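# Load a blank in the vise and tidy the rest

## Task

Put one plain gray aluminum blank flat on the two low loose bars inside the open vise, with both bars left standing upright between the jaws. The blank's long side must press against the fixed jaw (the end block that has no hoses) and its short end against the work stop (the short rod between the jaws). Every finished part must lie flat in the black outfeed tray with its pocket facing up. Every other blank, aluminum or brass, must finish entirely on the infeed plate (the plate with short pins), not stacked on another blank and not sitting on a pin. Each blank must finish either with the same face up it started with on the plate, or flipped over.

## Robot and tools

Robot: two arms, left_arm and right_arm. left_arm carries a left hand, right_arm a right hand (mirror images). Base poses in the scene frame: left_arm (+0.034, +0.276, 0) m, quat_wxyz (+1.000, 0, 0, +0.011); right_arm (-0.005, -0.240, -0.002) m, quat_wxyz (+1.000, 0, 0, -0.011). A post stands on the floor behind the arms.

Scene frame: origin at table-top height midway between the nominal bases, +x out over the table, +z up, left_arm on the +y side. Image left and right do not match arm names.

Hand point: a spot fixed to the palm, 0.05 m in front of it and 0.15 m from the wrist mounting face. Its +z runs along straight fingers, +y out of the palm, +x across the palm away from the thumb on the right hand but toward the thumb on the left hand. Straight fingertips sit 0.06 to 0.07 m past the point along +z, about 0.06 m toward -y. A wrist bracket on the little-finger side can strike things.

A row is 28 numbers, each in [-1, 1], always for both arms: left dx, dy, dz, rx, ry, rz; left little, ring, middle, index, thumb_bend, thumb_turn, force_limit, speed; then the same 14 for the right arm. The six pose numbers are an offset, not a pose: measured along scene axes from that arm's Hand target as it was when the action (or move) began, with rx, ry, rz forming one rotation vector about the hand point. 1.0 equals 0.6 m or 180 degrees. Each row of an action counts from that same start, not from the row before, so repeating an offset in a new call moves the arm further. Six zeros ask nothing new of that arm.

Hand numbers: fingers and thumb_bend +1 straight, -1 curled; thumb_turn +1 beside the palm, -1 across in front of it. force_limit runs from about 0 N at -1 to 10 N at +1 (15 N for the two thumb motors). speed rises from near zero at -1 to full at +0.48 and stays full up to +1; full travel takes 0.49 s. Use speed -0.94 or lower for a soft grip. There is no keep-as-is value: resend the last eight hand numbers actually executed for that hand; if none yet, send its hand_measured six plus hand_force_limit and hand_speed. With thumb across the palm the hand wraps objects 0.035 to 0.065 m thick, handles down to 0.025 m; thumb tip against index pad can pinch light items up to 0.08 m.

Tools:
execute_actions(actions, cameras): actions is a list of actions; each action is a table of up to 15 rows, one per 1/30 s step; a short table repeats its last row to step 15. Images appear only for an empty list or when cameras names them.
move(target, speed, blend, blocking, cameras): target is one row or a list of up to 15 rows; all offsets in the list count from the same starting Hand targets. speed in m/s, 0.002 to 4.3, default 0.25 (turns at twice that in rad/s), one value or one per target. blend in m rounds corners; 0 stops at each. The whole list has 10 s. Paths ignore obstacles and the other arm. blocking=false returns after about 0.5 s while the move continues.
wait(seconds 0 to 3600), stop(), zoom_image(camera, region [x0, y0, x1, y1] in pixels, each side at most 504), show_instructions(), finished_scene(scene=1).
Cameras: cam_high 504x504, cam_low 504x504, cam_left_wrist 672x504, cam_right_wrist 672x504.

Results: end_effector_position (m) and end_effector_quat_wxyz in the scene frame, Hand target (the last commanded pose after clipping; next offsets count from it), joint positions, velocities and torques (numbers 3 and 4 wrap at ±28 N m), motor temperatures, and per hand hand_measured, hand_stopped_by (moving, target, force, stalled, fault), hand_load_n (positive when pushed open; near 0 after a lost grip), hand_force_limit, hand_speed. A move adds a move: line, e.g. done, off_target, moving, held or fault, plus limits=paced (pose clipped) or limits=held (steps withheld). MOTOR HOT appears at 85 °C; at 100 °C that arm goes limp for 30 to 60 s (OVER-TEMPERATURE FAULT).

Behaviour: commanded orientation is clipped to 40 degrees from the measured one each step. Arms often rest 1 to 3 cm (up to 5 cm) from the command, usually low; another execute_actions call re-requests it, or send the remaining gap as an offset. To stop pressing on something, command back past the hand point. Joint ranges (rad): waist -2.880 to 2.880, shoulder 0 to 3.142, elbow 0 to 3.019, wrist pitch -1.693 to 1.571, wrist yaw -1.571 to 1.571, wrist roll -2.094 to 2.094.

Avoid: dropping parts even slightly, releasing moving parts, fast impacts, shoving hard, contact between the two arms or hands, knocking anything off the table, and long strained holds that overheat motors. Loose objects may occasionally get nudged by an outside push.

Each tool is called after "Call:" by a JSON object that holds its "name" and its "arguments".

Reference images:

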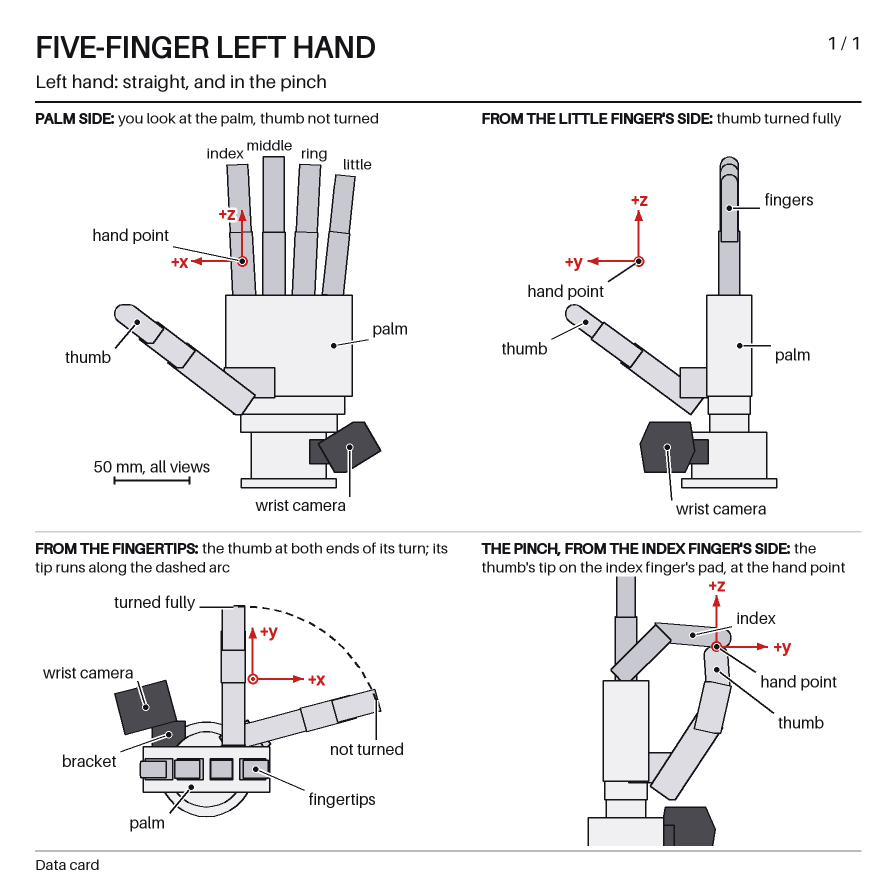

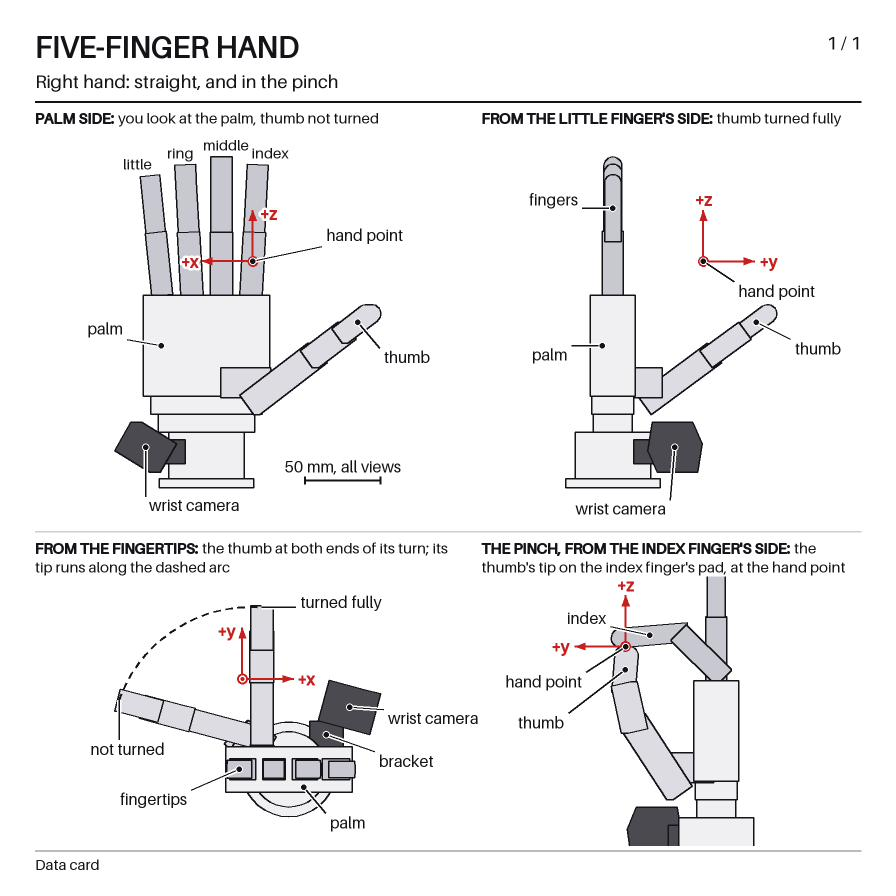

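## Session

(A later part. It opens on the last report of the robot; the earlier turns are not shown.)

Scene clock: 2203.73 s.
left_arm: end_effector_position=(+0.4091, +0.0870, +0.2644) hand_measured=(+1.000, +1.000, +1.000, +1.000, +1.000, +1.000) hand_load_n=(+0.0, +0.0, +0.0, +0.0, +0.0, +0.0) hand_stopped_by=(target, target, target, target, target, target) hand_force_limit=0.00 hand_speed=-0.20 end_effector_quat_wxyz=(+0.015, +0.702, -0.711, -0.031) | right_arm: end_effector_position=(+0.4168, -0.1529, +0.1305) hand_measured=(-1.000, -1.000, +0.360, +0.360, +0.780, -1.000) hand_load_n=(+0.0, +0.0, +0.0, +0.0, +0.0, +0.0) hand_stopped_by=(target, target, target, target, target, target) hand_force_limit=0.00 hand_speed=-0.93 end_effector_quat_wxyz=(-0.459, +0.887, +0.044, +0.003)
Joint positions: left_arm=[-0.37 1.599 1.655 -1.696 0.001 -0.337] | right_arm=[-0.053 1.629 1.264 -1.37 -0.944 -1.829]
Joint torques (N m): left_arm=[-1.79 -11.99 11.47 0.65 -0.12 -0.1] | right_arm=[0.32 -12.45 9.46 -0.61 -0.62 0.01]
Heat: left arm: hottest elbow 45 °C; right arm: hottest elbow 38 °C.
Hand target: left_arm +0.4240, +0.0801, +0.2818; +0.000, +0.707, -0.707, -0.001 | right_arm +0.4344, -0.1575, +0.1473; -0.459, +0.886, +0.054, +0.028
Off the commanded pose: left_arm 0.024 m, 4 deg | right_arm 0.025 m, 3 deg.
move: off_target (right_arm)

Call:
{"name": "move", "arguments": {"target": [[0,0,0,0,0,0,1,1,1,1,1,1,0,-0.2, 0,0,-0.030,0,0,0,-1,-1,0.36,0.36,0.78,-1,0.0,-0.93]], "speed": 0.03, "cameras": ["cam_right_wrist","cam_left_wrist","cam_low"]}}

Call:
{"name": "zoom_image", "arguments": {"camera": "cam_left_wrist", "region": [360, 250, 420, 310]}}

Call:
{"name": "zoom_image", "arguments": {"camera": "cam_low", "region": [250, 190, 310, 250]}}

Scene clock: 2210.00 s.
left_arm: end_effector_position=(+0.4091, +0.0870, +0.2644) hand_measured=(+1.000, +1.000, +1.000, +1.000, +1.000, +1.000) hand_load_n=(-0.5, +0.0, +0.0, +0.0, +0.0, +0.0) hand_stopped_by=(target, target, target, target, target, target) hand_force_limit=0.00 hand_speed=-0.20 end_effector_quat_wxyz=(+0.015, +0.702, -0.711, -0.031) | right_arm: end_effector_position=(+0.4229, -0.1533, +0.1249) hand_measured=(-1.000, -1.000, +0.360, +0.360, +0.780, -1.000) hand_load_n=(+0.0, +0.0, +0.0, +0.0, +0.0, +0.0) hand_stopped_by=(target, target, target, target, target, target) hand_force_limit=0.00 hand_speed=-0.93 end_effector_quat_wxyz=(-0.458, +0.887, +0.048, +0.010)
Joint positions: left_arm=[-0.37 1.599 1.655 -1.696 0.001 -0.337] | right_arm=[-0.053 1.64 1.264 -1.344 -0.944 -1.829]
Joint torques (N m): left_arm=[-1.73 -12.22 11.44 0.68 -0.11 -0.1] | right_arm=[-0.38 -11.87 7.43 0.38 -0.62 0.01]
Heat: left arm: hottest elbow 45 °C; right arm: hottest elbow 38 °C.
Hand target: left_arm +0.4240, +0.0801, +0.2818; +0.000, +0.707, -0.707, -0.001 | right_arm +0.4344, -0.1575, +0.1293; -0.459, +0.886, +0.054, +0.028
Off the commanded pose: left_arm 0.024 m, 4 deg | right_arm 0.013 m, 2 deg.
move: off_target (right_arm)
Images, in order (width x height): cam_low 504x504, cam_left_wrist 672x504, cam_right_wrist 672x504.

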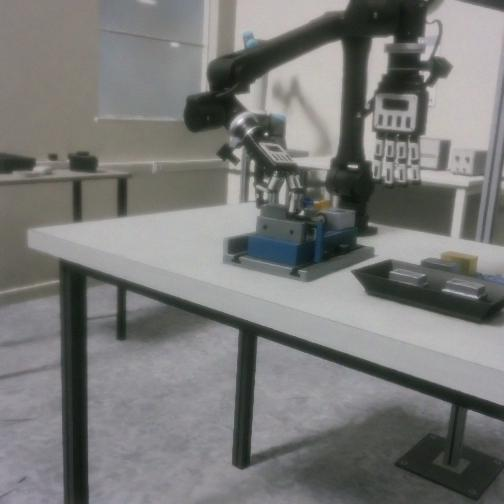

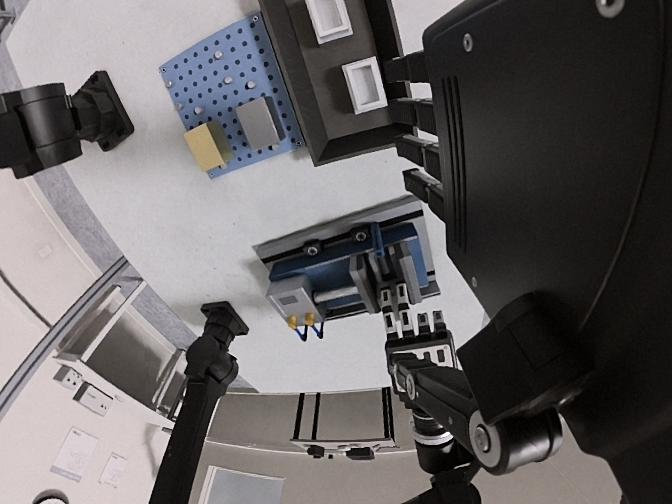

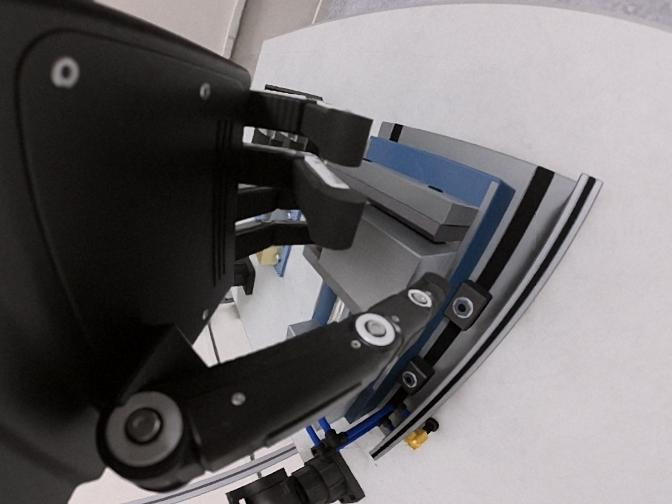

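Scaled by 8.400 from the camera's image (finer frame: 960x720).

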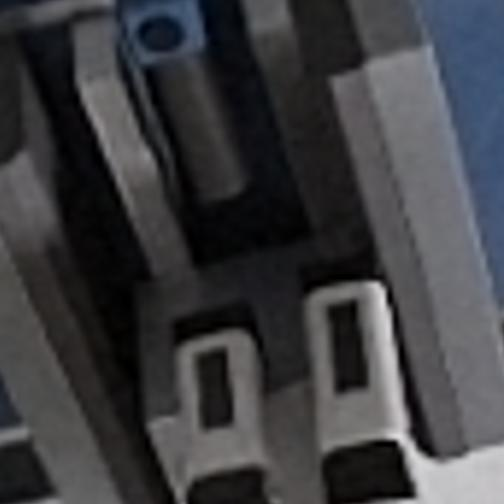

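Scaled by 8.400 from the camera's image (finer frame: 720x720).

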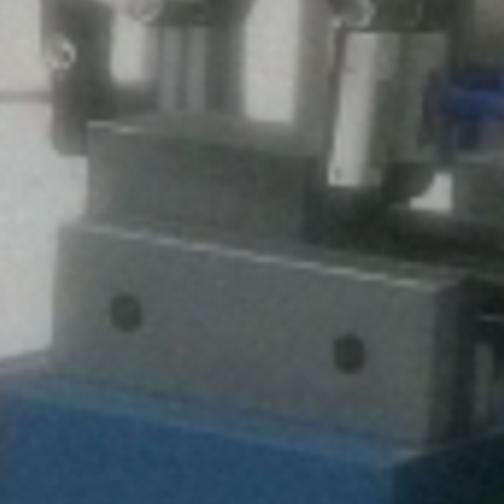

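Call:
{"name": "move", "arguments": {"target": [[0,0,0,0,0,0,1,1,1,1,1,1,0,-0.2, -0.0165,0,-0.010,0,0,0,-1,-1,0.36,0.36,0.78,-1,0.0,-0.93]], "speed": 0.03, "cameras": []}}

Scene clock: 2225.00 s.
left_arm: end_effector_position=(+0.4091, +0.0870, +0.2644) hand_measured=(+1.000, +1.000, +1.000, +1.000, +1.000, +1.000) hand_load_n=(+0.0, +0.0, +0.0, +0.0, +0.0, +0.0) hand_stopped_by=(target, target, target, target, target, target) hand_force_limit=0.00 hand_speed=-0.20 end_effector_quat_wxyz=(+0.015, +0.702, -0.711, -0.031) | right_arm: end_effector_position=(+0.4156, -0.1528, +0.1147) hand_measured=(-1.000, -1.000, +0.360, +0.360, +0.780, -1.000) hand_load_n=(+0.0, +0.0, +0.0, +0.0, +0.0, +0.0) hand_stopped_by=(target, target, target, target, target, target) hand_force_limit=0.00 hand_speed=-0.93 end_effector_quat_wxyz=(-0.459, +0.887, +0.045, +0.004)
Joint positions: left_arm=[-0.37 1.599 1.655 -1.696 0.001 -0.337] | right_arm=[-0.053 1.64 1.233 -1.325 -0.944 -1.829]
Joint torques (N m): left_arm=[-1.67 -11.99 11.43 0.68 -0.11 -0.11] | right_arm=[-0.38 -13.74 6.6 0.36 -0.57 -0.04]
Heat: left arm: hottest elbow 45 °C; right arm: hottest elbow 37 °C.
Hand target: left_arm +0.4240, +0.0801, +0.2818; +0.000, +0.707, -0.707, -0.001 | right_arm +0.4245, -0.1575, +0.1233; -0.459, +0.886, +0.054, +0.028
Off the commanded pose: left_arm 0.024 m, 4 deg | right_arm 0.013 m, 3 deg.
move: off_target (right_arm)

Call:
{"name": "move", "arguments": {"target": [[0,0,0,0,0,0,1,1,1,1,1,1,0,-0.2, 0,0,0,0,0,0,-1,-1,0.27,0.27,0.78,-1,-0.5,-0.93],[0,0,0,0,0,0,1,1,1,1,1,1,0,-0.2, 0,0,0,0,0,0,-1,-1,0.27,0.27,0.35,-1,-0.4,-0.94],[0,0,0,0,0,0,1,1,1,1,1,1,0,-0.2, 0,0,0,0,0,0,-1,-1,0.1,0.1,0.34,-1,0.0,-0.94]], "speed": 0.03, "cameras": ["cam_right_wrist","cam_left_wrist"]}}

Call:
{"name": "zoom_image", "arguments": {"camera": "cam_left_wrist", "region": [360, 250, 420, 310]}}

Call:
{"name": "zoom_image", "arguments": {"camera": "cam_right_wrist", "region": [340, 160, 480, 300]}}

Scene clock: 2233.40 s.
left_arm: end_effector_position=(+0.4091, +0.0870, +0.2644) hand_measured=(+1.000, +1.000, +1.000, +1.000, +1.000, +1.000) hand_load_n=(-0.5, +0.0, +0.0, +0.0, +0.0, +0.0) hand_stopped_by=(target, target, target, target, target, target) hand_force_limit=0.00 hand_speed=-0.20 end_effector_quat_wxyz=(+0.015, +0.702, -0.711, -0.031) | right_arm: end_effector_position=(+0.4161, -0.1554, +0.1147) hand_measured=(-1.000, -1.000, +0.250, +0.238, +0.624, -1.000) hand_load_n=(+0.5, +0.5, +5.0, +5.5, +8.0, +0.5) hand_stopped_by=(target, target, force, force, force, target) hand_force_limit=0.00 hand_speed=-0.94 end_effector_quat_wxyz=(-0.459, +0.887, +0.042, +0.006)
Joint positions: left_arm=[-0.37 1.599 1.655 -1.696 0.001 -0.337] | right_arm=[-0.059 1.64 1.233 -1.325 -0.944 -1.829]
Joint torques (N m): left_arm=[-1.67 -12.1 11.47 0.68 -0.12 -0.09] | right_arm=[-0.26 -13.57 6.61 0.39 -0.62 -0.05]
Heat: left arm: hottest elbow 45 °C; right arm: hottest elbow 36 °C.
Hand target: left_arm +0.4240, +0.0801, +0.2818; +0.000, +0.707, -0.707, -0.001 | right_arm +0.4245, -0.1575, +0.1233; -0.459, +0.886, +0.054, +0.028
Off the commanded pose: left_arm 0.024 m, 4 deg | right_arm 0.012 m, 3 deg.
move: done; target 2's new numbers were sent with right_arm's hand 0.013 m and 3 deg from that target; target 3's new numbers were sent with right_arm's hand 0.012 m and 3 deg from that target
Images, in order (width x height): cam_left_wrist 672x504, cam_right_wrist 672x504.

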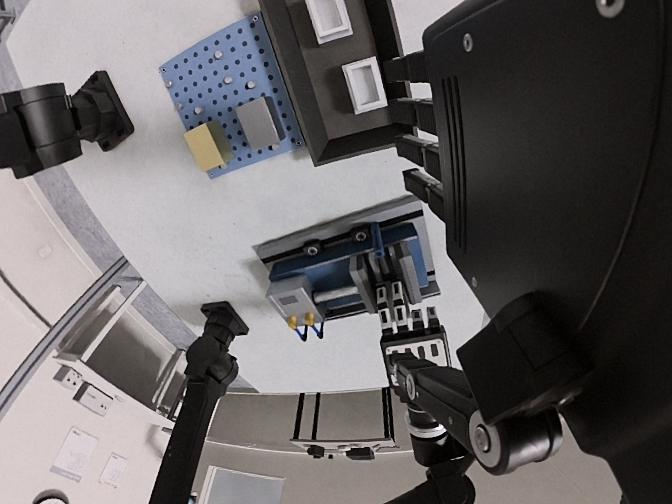

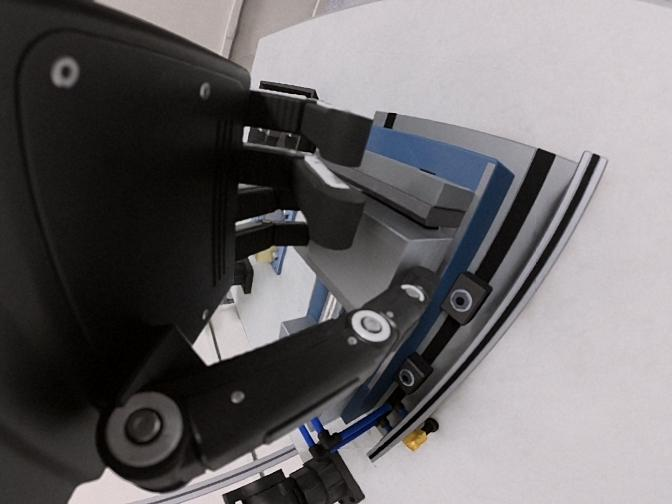

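Scaled by 8.400 from the camera's image (finer frame: 960x720).

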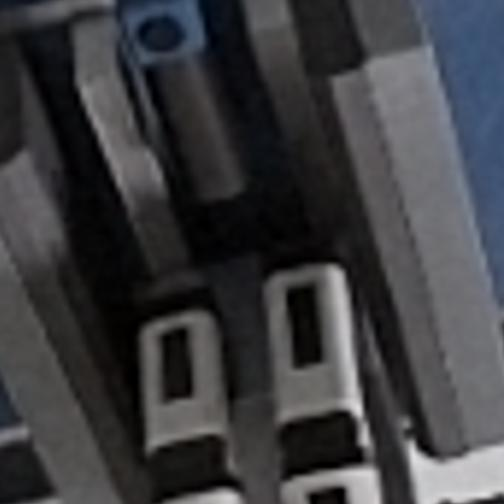

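Scaled by 3.600 from the camera's image (finer frame: 960x720).

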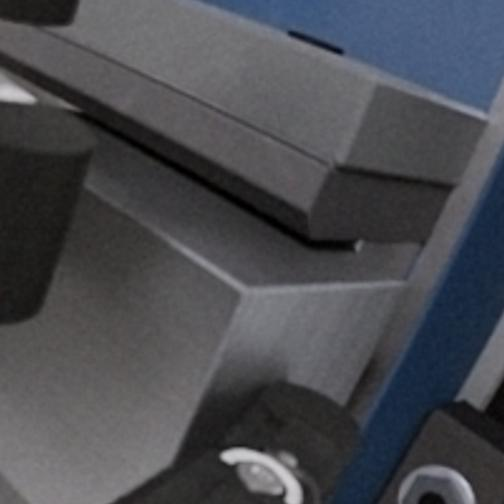

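Call:
{"name": "move", "arguments": {"target": [[0,0,0,0,0,0,1,1,1,1,1,1,0,-0.2, 0.006,0,0.035,0,0,0,-1,-1,0.1,0.1,0.34,-1,0.0,-0.94]], "speed": 0.02, "cameras": ["cam_right_wrist"]}}

Call:
{"name": "zoom_image", "arguments": {"camera": "cam_right_wrist", "region": [340, 160, 480, 300]}}

Scene clock: 2251.17 s.
left_arm: end_effector_position=(+0.4091, +0.0870, +0.2644) hand_measured=(+1.000, +1.000, +1.000, +1.000, +1.000, +1.000) hand_load_n=(+0.0, -0.5, +0.0, +0.0, +0.0, +0.0) hand_stopped_by=(target, target, target, target, target, target) hand_force_limit=0.00 hand_speed=-0.20 end_effector_quat_wxyz=(+0.015, +0.702, -0.711, -0.031) | right_arm: end_effector_position=(+0.4120, -0.1551, +0.1156) hand_measured=(-1.000, -1.000, +0.250, +0.238, +0.624, -1.000) hand_load_n=(+0.0, +0.0, +4.5, +5.0, +8.5, +0.5) hand_stopped_by=(target, target, force, force, force, target) hand_force_limit=0.00 hand_speed=-0.94 end_effector_quat_wxyz=(-0.460, +0.887, +0.042, -0.001)
Joint positions: left_arm=[-0.37 1.599 1.655 -1.696 0.001 -0.337] | right_arm=[-0.059 1.64 1.233 -1.345 -0.944 -1.838]
Joint torques (N m): left_arm=[-1.67 -12.04 11.43 0.68 -0.12 -0.09] | right_arm=[-0.32 -14.04 9.83 -0.83 -0.62 -0.04]
Heat: left arm: hottest elbow 45 °C; right arm: hottest elbow 36 °C.
Hand target: left_arm +0.4240, +0.0801, +0.2818; +0.000, +0.707, -0.707, -0.001 | right_arm +0.4281, -0.1575, +0.1443; -0.459, +0.886, +0.054, +0.028
Off the commanded pose: left_arm 0.024 m, 4 deg | right_arm 0.033 m, 4 deg.
move: off_target (right_arm)

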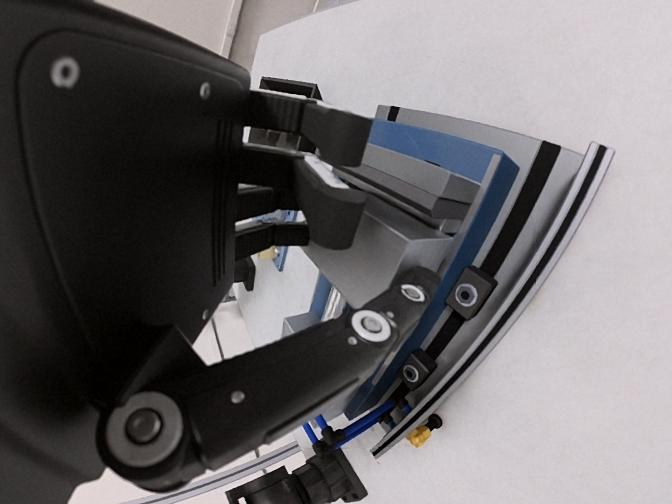

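Scaled by 3.600 from the camera's image (finer frame: 960x720).

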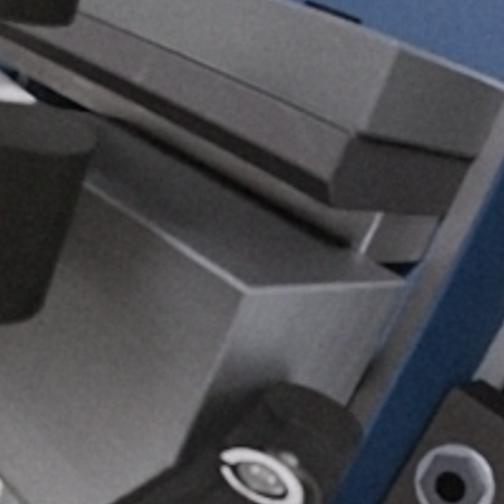

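Call:
{"name": "move", "arguments": {"target": [[0,0,0,0,0,0,1,1,1,1,1,1,0,-0.2, -0.010,0,0.008,0,0,0,-1,-1,0.1,0.1,0.34,-1,0.0,-0.94],[0,0,0,0,0,0,1,1,1,1,1,1,0,-0.2, -0.010,0.026,0.008,0,0,0,-1,-1,0.1,0.1,0.34,-1,0.0,-0.94]], "speed": 0.02, "cameras": ["cam_right_wrist","cam_left_wrist","cam_low"]}}

Call:
{"name": "zoom_image", "arguments": {"camera": "cam_right_wrist", "region": [340, 160, 480, 300]}}

Call:
{"name": "zoom_image", "arguments": {"camera": "cam_left_wrist", "region": [360, 250, 420, 310]}}

Call:
{"name": "zoom_image", "arguments": {"camera": "cam_low", "region": [250, 190, 310, 250]}}

Scene clock: 2259.50 s.
left_arm: end_effector_position=(+0.4091, +0.0870, +0.2644) hand_measured=(+1.000, +1.000, +1.000, +1.000, +1.000, +1.000) hand_load_n=(+0.0, +0.0, +0.0, +0.0, +0.0, +0.0) hand_stopped_by=(target, target, target, target, target, target) hand_force_limit=0.00 hand_speed=-0.20 end_effector_quat_wxyz=(+0.015, +0.702, -0.711, -0.031) | right_arm: end_effector_position=(+0.4130, -0.1517, +0.1257) hand_measured=(-1.000, -1.000, +0.250, +0.238, +0.624, -1.000) hand_load_n=(+0.0, +0.0, +4.5, +5.0, +8.5, +0.5) hand_stopped_by=(target, target, force, force, force, target) hand_force_limit=0.00 hand_speed=-0.94 end_effector_quat_wxyz=(-0.458, +0.888, +0.040, +0.008)
Joint positions: left_arm=[-0.37 1.599 1.655 -1.696 0.001 -0.337] | right_arm=[-0.051 1.614 1.233 -1.33 -0.944 -1.804]
Joint torques (N m): left_arm=[-1.67 -12.1 11.44 0.65 -0.12 -0.11] | right_arm=[1.61 -14.15 8.44 0.38 -0.77 0.18]
Heat: left arm: hottest elbow 45 °C; right arm: hottest elbow 36 °C.
Hand target: left_arm +0.4240, +0.0801, +0.2818; +0.000, +0.707, -0.707, -0.001 | right_arm +0.4221, -0.1419, +0.1491; -0.459, +0.886, +0.054, +0.028
Off the commanded pose: left_arm 0.024 m, 4 deg | right_arm 0.027 m, 3 deg.
move: off_target (right_arm)
Images, in order (width x height): cam_low 504x504, cam_left_wrist 672x504, cam_right_wrist 672x504.

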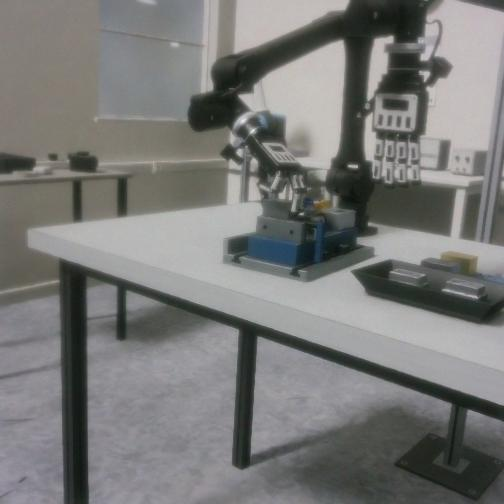

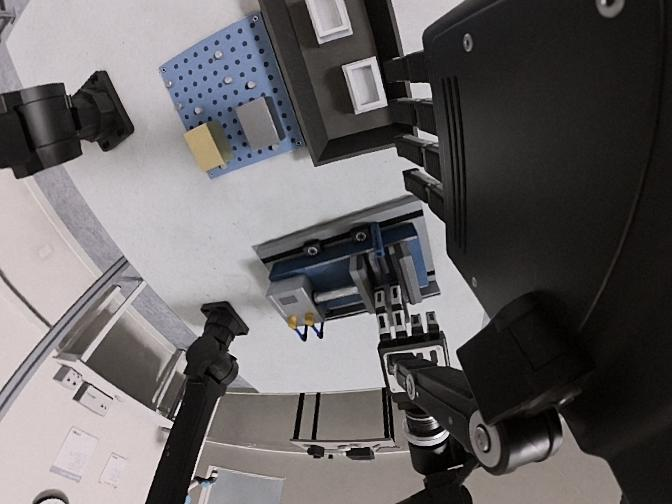

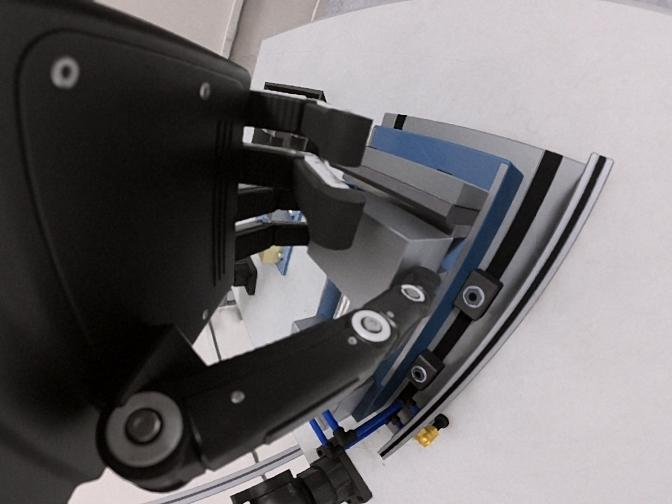

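Scaled by 3.600 from the camera's image (finer frame: 960x720).

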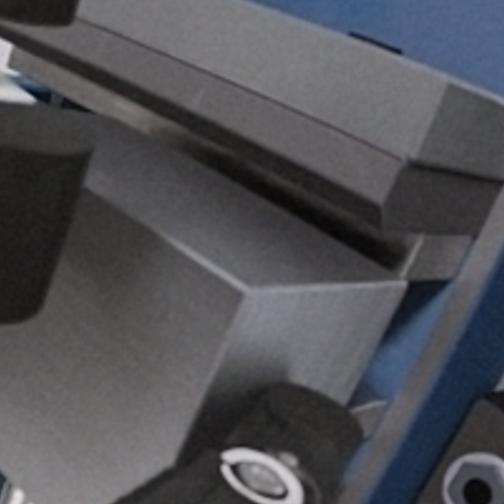

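Scaled by 8.400 from the camera's image (finer frame: 960x720).

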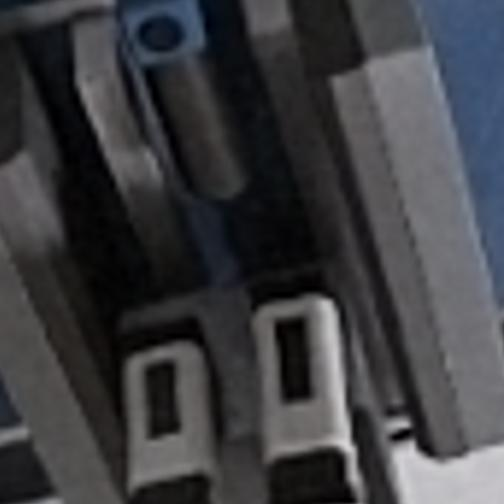

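Scaled by 8.400 from the camera's image (finer frame: 720x720).

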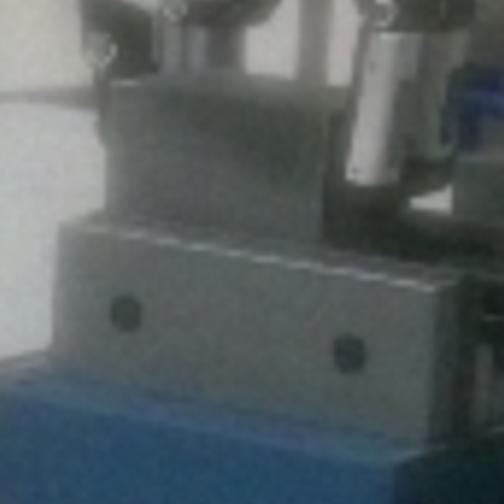

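Call:
{"name": "move", "arguments": {"target": [[0,0,0,0,0,0,1,1,1,1,1,1,0,-0.2, 0.0265,0,-0.0177,0,0,0,-1,-1,0.1,0.1,0.34,-1,0.0,-0.94]], "speed": 0.02, "cameras": ["cam_right_wrist","cam_left_wrist"]}}

Call:
{"name": "zoom_image", "arguments": {"camera": "cam_right_wrist", "region": [340, 160, 480, 300]}}

Call:
{"name": "zoom_image", "arguments": {"camera": "cam_left_wrist", "region": [360, 250, 420, 310]}}

Scene clock: 2269.13 s.
left_arm: end_effector_position=(+0.4091, +0.0870, +0.2644) hand_measured=(+1.000, +1.000, +1.000, +1.000, +1.000, +1.000) hand_load_n=(+0.0, +0.0, -0.5, +0.0, +0.0, +0.5) hand_stopped_by=(target, target, target, target, target, target) hand_force_limit=0.00 hand_speed=-0.20 end_effector_quat_wxyz=(+0.015, +0.702, -0.711, -0.031) | right_arm: end_effector_position=(+0.4176, -0.1520, +0.1157) hand_measured=(-1.000, -1.000, +0.250, +0.238, +0.624, -1.000) hand_load_n=(+0.0, +0.0, +4.0, +5.0, +8.5, +0.5) hand_stopped_by=(target, target, force, force, force, target) hand_force_limit=0.00 hand_speed=-0.94 end_effector_quat_wxyz=(-0.458, +0.888, +0.037, +0.006)
Joint positions: left_arm=[-0.37 1.599 1.655 -1.696 0.001 -0.337] | right_arm=[-0.051 1.637 1.233 -1.308 -0.944 -1.8]
Joint torques (N m): left_arm=[-1.85 -12.16 11.43 0.66 -0.11 -0.1] | right_arm=[1.67 -12.98 10.47 0.21 -0.8 0.21]
Heat: left arm: hottest elbow 45 °C; right arm: hottest elbow 36 °C.
Hand target: left_arm +0.4240, +0.0801, +0.2818; +0.000, +0.707, -0.707, -0.001 | right_arm +0.4380, -0.1419, +0.1385; -0.459, +0.886, +0.054, +0.028
Off the commanded pose: left_arm 0.024 m, 4 deg | right_arm 0.032 m, 3 deg.
move: off_target (right_arm)
Images, in order (width x height): cam_left_wrist 672x504, cam_right_wrist 672x504.

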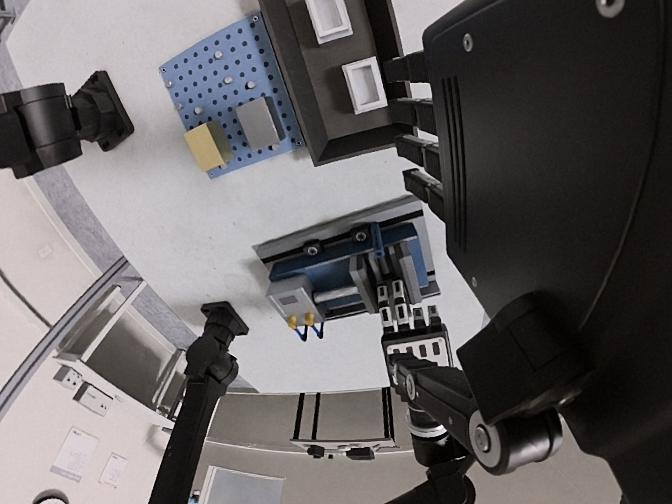

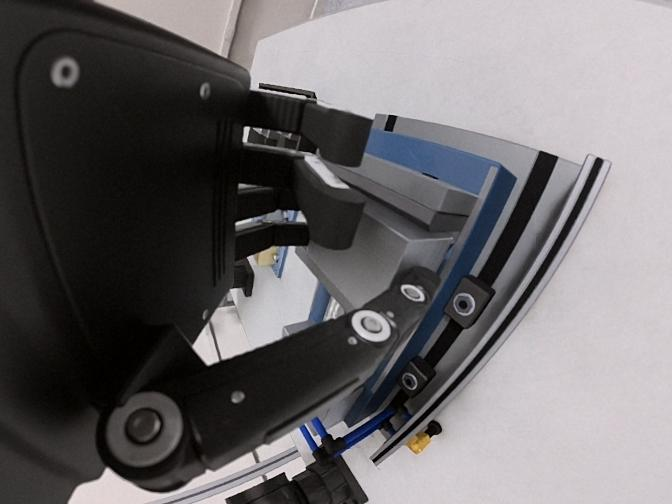

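Scaled by 3.600 from the camera's image (finer frame: 960x720).

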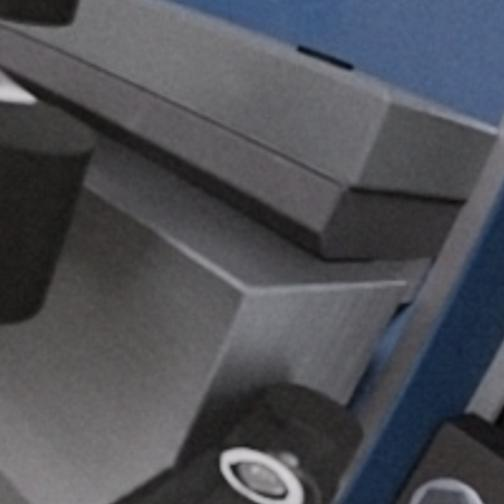

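Scaled by 8.400 from the camera's image (finer frame: 960x720).

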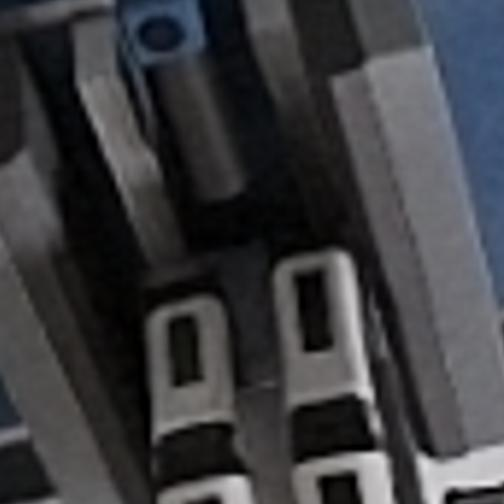

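Call:
{"name": "move", "arguments": {"target": [[0,0,0,0,0,0,1,1,1,1,1,1,0,-0.2, 0.007,0,-0.007,0,0,0,-1,-1,0.1,0.1,0.34,-1,0.0,-0.94]], "speed": 0.02, "cameras": ["cam_right_wrist","cam_left_wrist"]}}

Call:
{"name": "zoom_image", "arguments": {"camera": "cam_right_wrist", "region": [340, 160, 480, 300]}}

Scene clock: 2277.60 s.
left_arm: end_effector_position=(+0.4091, +0.0870, +0.2644) hand_measured=(+1.000, +1.000, +1.000, +1.000, +1.000, +1.000) hand_load_n=(+0.0, +0.0, +0.0, +0.0, +0.0, +0.0) hand_stopped_by=(target, target, target, target, target, target) hand_force_limit=0.00 hand_speed=-0.20 end_effector_quat_wxyz=(+0.015, +0.702, -0.711, -0.031) | right_arm: end_effector_position=(+0.4182, -0.1519, +0.1156) hand_measured=(-1.000, -1.000, +0.250, +0.238, +0.624, -1.000) hand_load_n=(+0.0, +0.0, +4.5, +5.0, +8.5, +0.0) hand_stopped_by=(target, target, force, force, force, target) hand_force_limit=0.00 hand_speed=-0.94 end_effector_quat_wxyz=(-0.458, +0.888, +0.030, +0.000)
Joint positions: left_arm=[-0.37 1.599 1.655 -1.696 0.001 -0.337] | right_arm=[-0.051 1.644 1.241 -1.315 -0.944 -1.786]
Joint torques (N m): left_arm=[-1.73 -12.04 11.41 0.69 -0.11 -0.09] | right_arm=[1.79 -12.28 10.24 0.34 -0.79 0.14]
Heat: left arm: hottest elbow 45 °C; right arm: hottest elbow 37 °C.
Hand target: left_arm +0.4240, +0.0801, +0.2818; +0.000, +0.707, -0.707, -0.001 | right_arm +0.4422, -0.1419, +0.1343; -0.459, +0.886, +0.054, +0.028
Off the commanded pose: left_arm 0.024 m, 4 deg | right_arm 0.032 m, 4 deg.
move: off_target (right_arm)
Images, in order (width x height): cam_left_wrist 672x504, cam_right_wrist 672x504.

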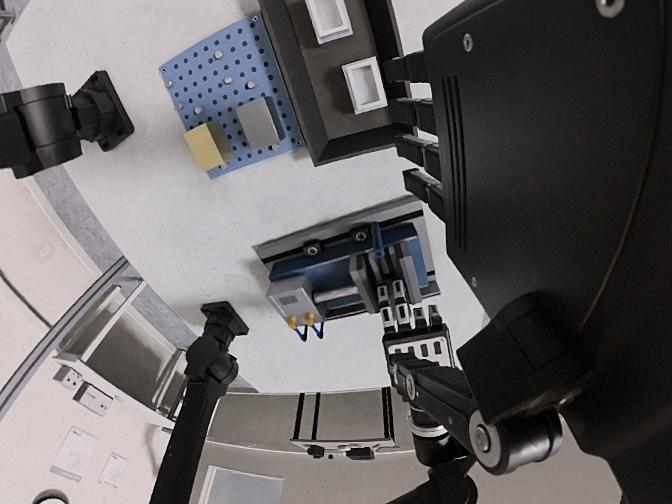

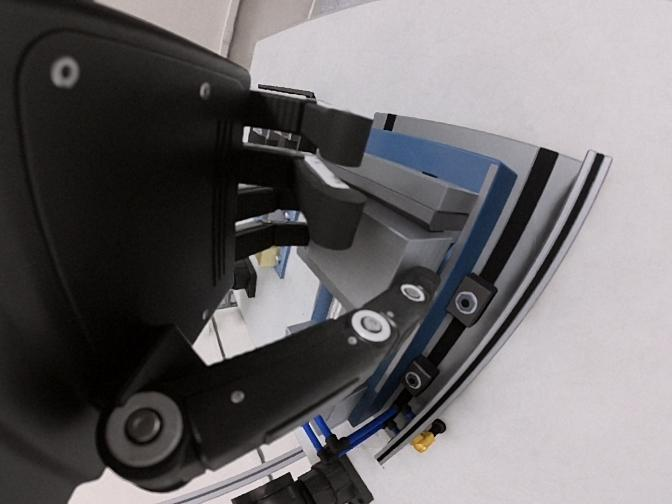

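Scaled by 3.600 from the camera's image (finer frame: 960x720).

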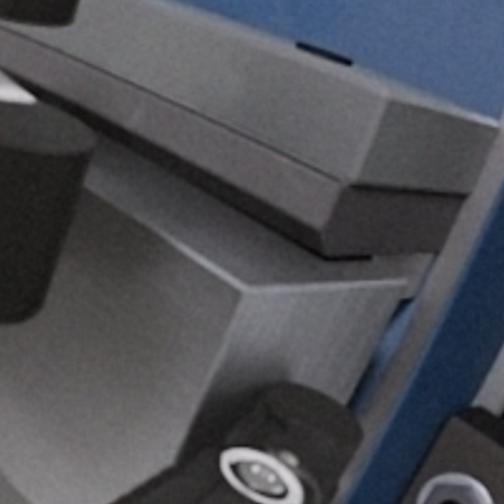

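Call:
{"name": "move", "arguments": {"target": [[0,0,0,0,0,0,1,1,1,1,1,1,0,-0.2, -0.004,0,-0.010,0,0,0,-1,-1,0.1,0.1,0.34,-1,0.0,-0.94]], "speed": 0.02, "cameras": ["cam_right_wrist","cam_left_wrist"]}}

Call:
{"name": "zoom_image", "arguments": {"camera": "cam_right_wrist", "region": [340, 160, 480, 300]}}

Call:
{"name": "zoom_image", "arguments": {"camera": "cam_left_wrist", "region": [360, 250, 420, 310]}}

Scene clock: 2284.63 s.
left_arm: end_effector_position=(+0.4091, +0.0870, +0.2644) hand_measured=(+1.000, +1.000, +1.000, +1.000, +1.000, +1.000) hand_load_n=(+0.0, +0.0, +0.0, +0.0, +0.0, +0.0) hand_stopped_by=(target, target, target, target, target, target) hand_force_limit=0.00 hand_speed=-0.20 end_effector_quat_wxyz=(+0.015, +0.702, -0.711, -0.031) | right_arm: end_effector_position=(+0.4182, -0.1519, +0.1157) hand_measured=(-1.000, -1.000, +0.250, +0.238, +0.624, -1.000) hand_load_n=(+0.5, +0.0, +4.5, +5.0, +8.5, +0.5) hand_stopped_by=(target, target, force, force, force, target) hand_force_limit=0.00 hand_speed=-0.94 end_effector_quat_wxyz=(-0.458, +0.888, +0.027, -0.001)
Joint positions: left_arm=[-0.37 1.599 1.655 -1.696 0.001 -0.337] | right_arm=[-0.051 1.644 1.241 -1.313 -0.944 -1.78]
Joint torques (N m): left_arm=[-1.55 -12.04 11.43 0.69 -0.11 -0.1] | right_arm=[1.96 -12.69 9.13 1.1 -0.73 0.11]
Heat: left arm: hottest elbow 45 °C; right arm: hottest elbow 37 °C.
Hand target: left_arm +0.4240, +0.0801, +0.2818; +0.000, +0.707, -0.707, -0.001 | right_arm +0.4398, -0.1419, +0.1283; -0.459, +0.886, +0.054, +0.028
Off the commanded pose: left_arm 0.024 m, 4 deg | right_arm 0.027 m, 4 deg.
move: off_target (right_arm)
Images, in order (width x height): cam_left_wrist 672x504, cam_right_wrist 672x504.

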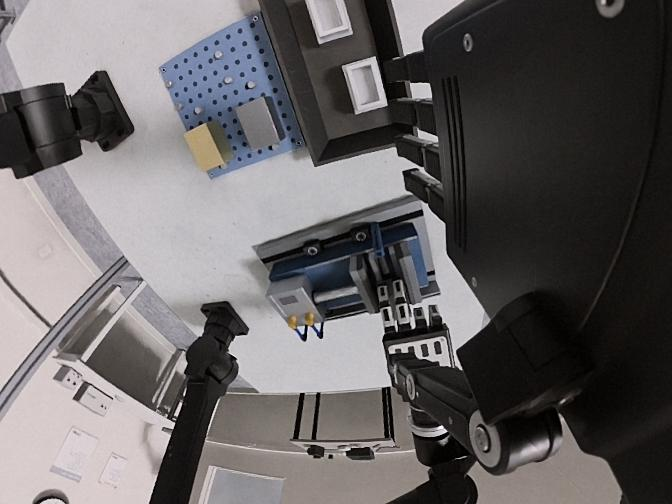

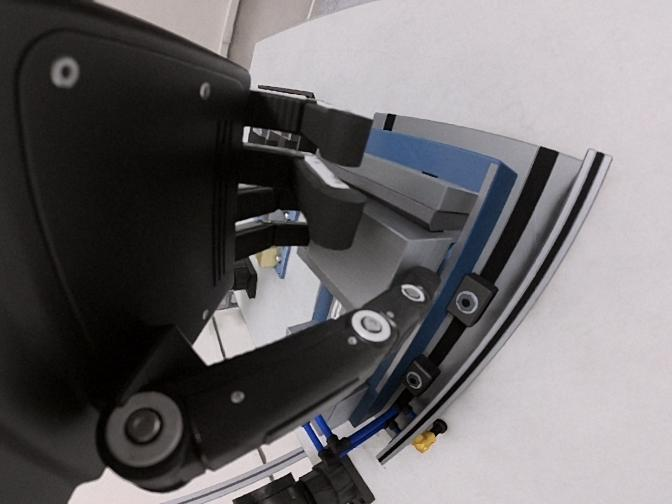

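Scaled by 3.600 from the camera's image (finer frame: 960x720).

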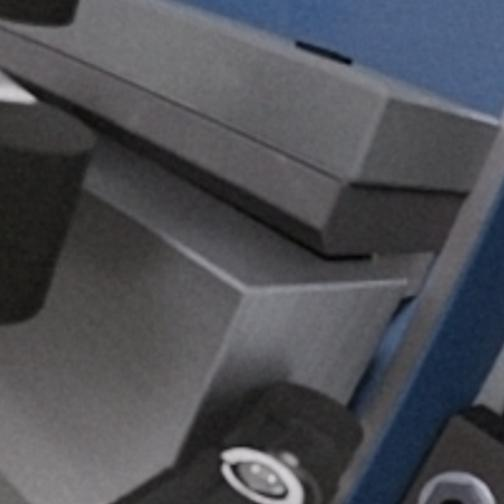

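Scaled by 8.400 from the camera's image (finer frame: 960x720).

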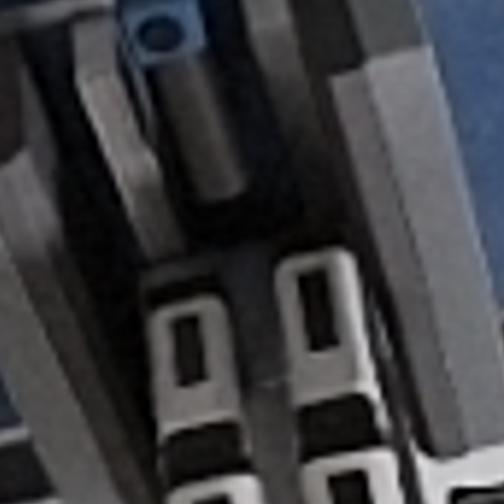

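Call:
{"name": "move", "arguments": {"target": [[0,0,0,0,0,0,1,1,1,1,1,1,0,-0.2, 0,0,0,0,0,0,-1,-1,0.1,0.1,0.66,-1,0.0,-0.95],[0,0,0,0,0,0,1,1,1,1,1,1,0,-0.2, 0,0,0,0,0,0,-1,-1,0.1,0.1,0.69,-1,0.0,-0.95]], "speed": 0.02, "cameras": ["cam_right_wrist"]}}

Call:
{"name": "zoom_image", "arguments": {"camera": "cam_right_wrist", "region": [340, 160, 480, 300]}}

Scene clock: 2293.53 s.
left_arm: end_effector_position=(+0.4091, +0.0870, +0.2644) hand_measured=(+1.000, +1.000, +1.000, +1.000, +1.000, +1.000) hand_load_n=(+0.0, +0.0, +0.0, +0.0, -0.5, +0.0) hand_stopped_by=(target, target, target, target, target, target) hand_force_limit=0.00 hand_speed=-0.20 end_effector_quat_wxyz=(+0.015, +0.702, -0.711, -0.031) | right_arm: end_effector_position=(+0.4189, -0.1506, +0.1155) hand_measured=(-1.000, -1.000, +0.250, +0.238, +0.692, -1.000) hand_load_n=(+0.0, +0.0, +1.5, +1.0, +2.5, +1.5) hand_stopped_by=(target, target, force, force, target, target) hand_force_limit=0.00 hand_speed=-0.95 end_effector_quat_wxyz=(-0.458, +0.888, +0.029, +0.000)
Joint positions: left_arm=[-0.37 1.599 1.655 -1.696 0.001 -0.337] | right_arm=[-0.048 1.644 1.241 -1.308 -0.944 -1.778]
Joint torques (N m): left_arm=[-1.61 -12.04 11.44 0.73 -0.11 -0.1] | right_arm=[1.61 -12.57 9.05 0.87 -0.77 0.08]
Heat: left arm: hottest elbow 45 °C; right arm: hottest elbow 36 °C.
Hand target: left_arm +0.4240, +0.0801, +0.2818; +0.000, +0.707, -0.707, -0.001 | right_arm +0.4398, -0.1419, +0.1283; -0.459, +0.886, +0.054, +0.028
Off the commanded pose: left_arm 0.024 m, 4 deg | right_arm 0.026 m, 4 deg.
move: done; target 2's new numbers were sent with right_arm's hand 0.027 m and 4 deg from that target

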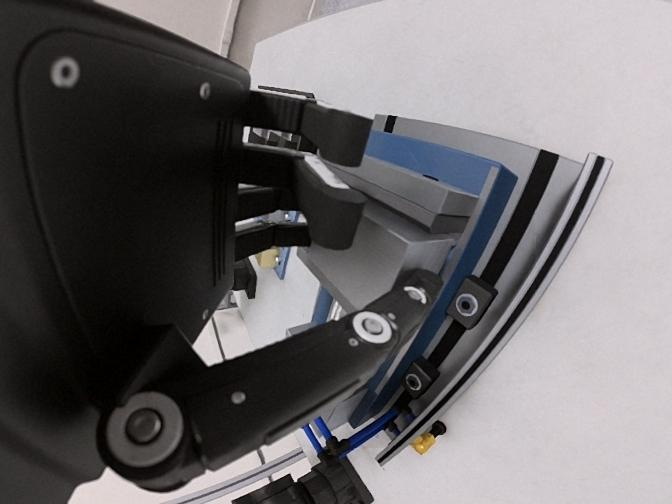

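Scaled by 3.600 from the camera's image (finer frame: 960x720).

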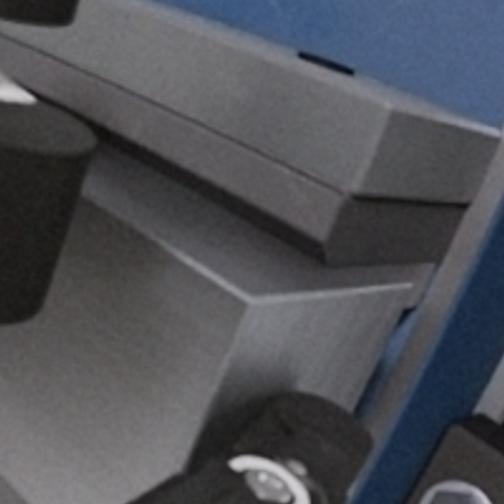

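Call:
{"name": "move", "arguments": {"target": [[0,0,0,0,0,0,1,1,1,1,1,1,0,-0.2, 0,0,0,0,0,0,-1,-1,0.1,0.1,0.73,-1,0.0,-0.95],[0,0,0,0,0,0,1,1,1,1,1,1,0,-0.2, 0,0,0,0,0,0,-1,-1,0.38,0.38,0.80,-1,0.0,-0.93]], "speed": 0.02, "cameras": ["cam_right_wrist","cam_left_wrist"]}}

Call:
{"name": "zoom_image", "arguments": {"camera": "cam_right_wrist", "region": [340, 160, 480, 300]}}

Call:
{"name": "zoom_image", "arguments": {"camera": "cam_left_wrist", "region": [360, 250, 420, 310]}}

Scene clock: 2303.97 s.
left_arm: end_effector_position=(+0.4091, +0.0870, +0.2644) hand_measured=(+1.000, +1.000, +1.000, +1.000, +1.000, +1.000) hand_load_n=(+0.5, -0.5, +0.0, +0.0, +0.0, +0.0) hand_stopped_by=(target, target, target, target, target, target) hand_force_limit=0.00 hand_speed=-0.20 end_effector_quat_wxyz=(+0.015, +0.702, -0.711, -0.031) | right_arm: end_effector_position=(+0.4199, -0.1513, +0.1153) hand_measured=(-1.000, -1.000, +0.380, +0.380, +0.800, -1.000) hand_load_n=(+0.0, +0.0, -1.5, +0.0, +0.0, +0.0) hand_stopped_by=(target, target, target, target, target, target) hand_force_limit=0.00 hand_speed=-0.93 end_effector_quat_wxyz=(-0.458, +0.889, +0.028, +0.002)
Joint positions: left_arm=[-0.37 1.599 1.655 -1.696 0.001 -0.337] | right_arm=[-0.05 1.644 1.241 -1.304 -0.944 -1.775]
Joint torques (N m): left_arm=[-1.61 -11.93 11.43 0.65 -0.11 -0.1] | right_arm=[2.02 -12.22 9.11 0.7 -0.71 0.05]
Heat: left arm: hottest elbow 45 °C; right arm: hottest elbow 36 °C.
Hand target: left_arm +0.4240, +0.0801, +0.2818; +0.000, +0.707, -0.707, -0.001 | right_arm +0.4398, -0.1419, +0.1283; -0.459, +0.886, +0.054, +0.028
Off the commanded pose: left_arm 0.024 m, 4 deg | right_arm 0.026 m, 4 deg.
move: done; target 2's new numbers were sent with right_arm's hand 0.025 m and 4 deg from that target
Images, in order (width x height): cam_left_wrist 672x504, cam_right_wrist 672x504.

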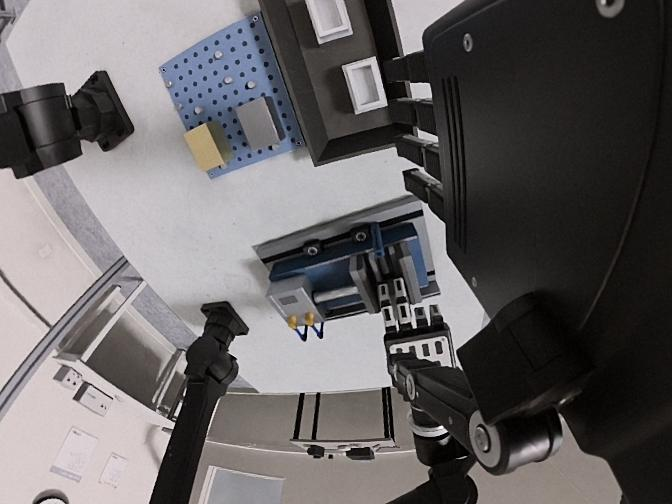

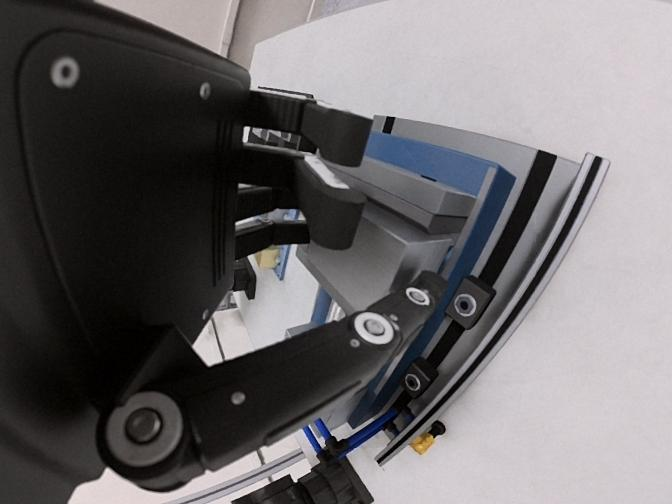

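Scaled by 3.600 from the camera's image (finer frame: 960x720).

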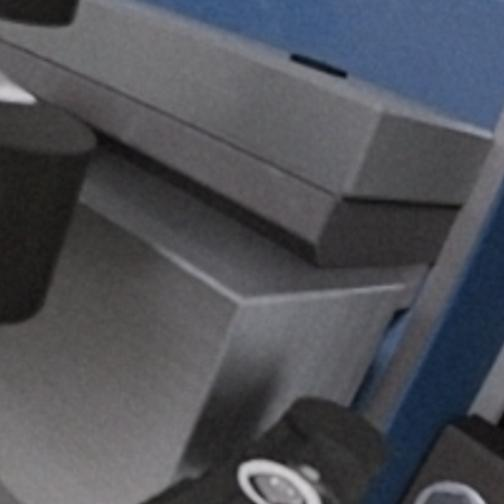

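Scaled by 8.400 from the camera's image (finer frame: 960x720).

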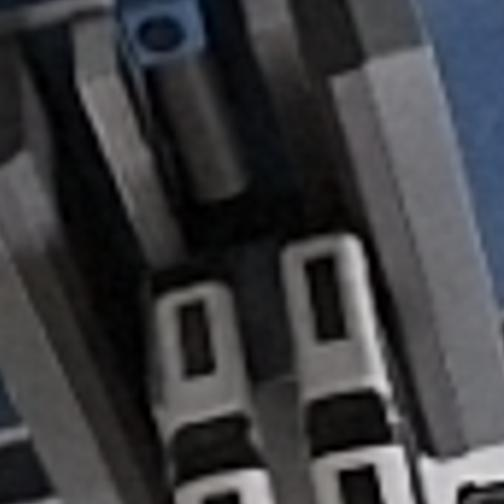

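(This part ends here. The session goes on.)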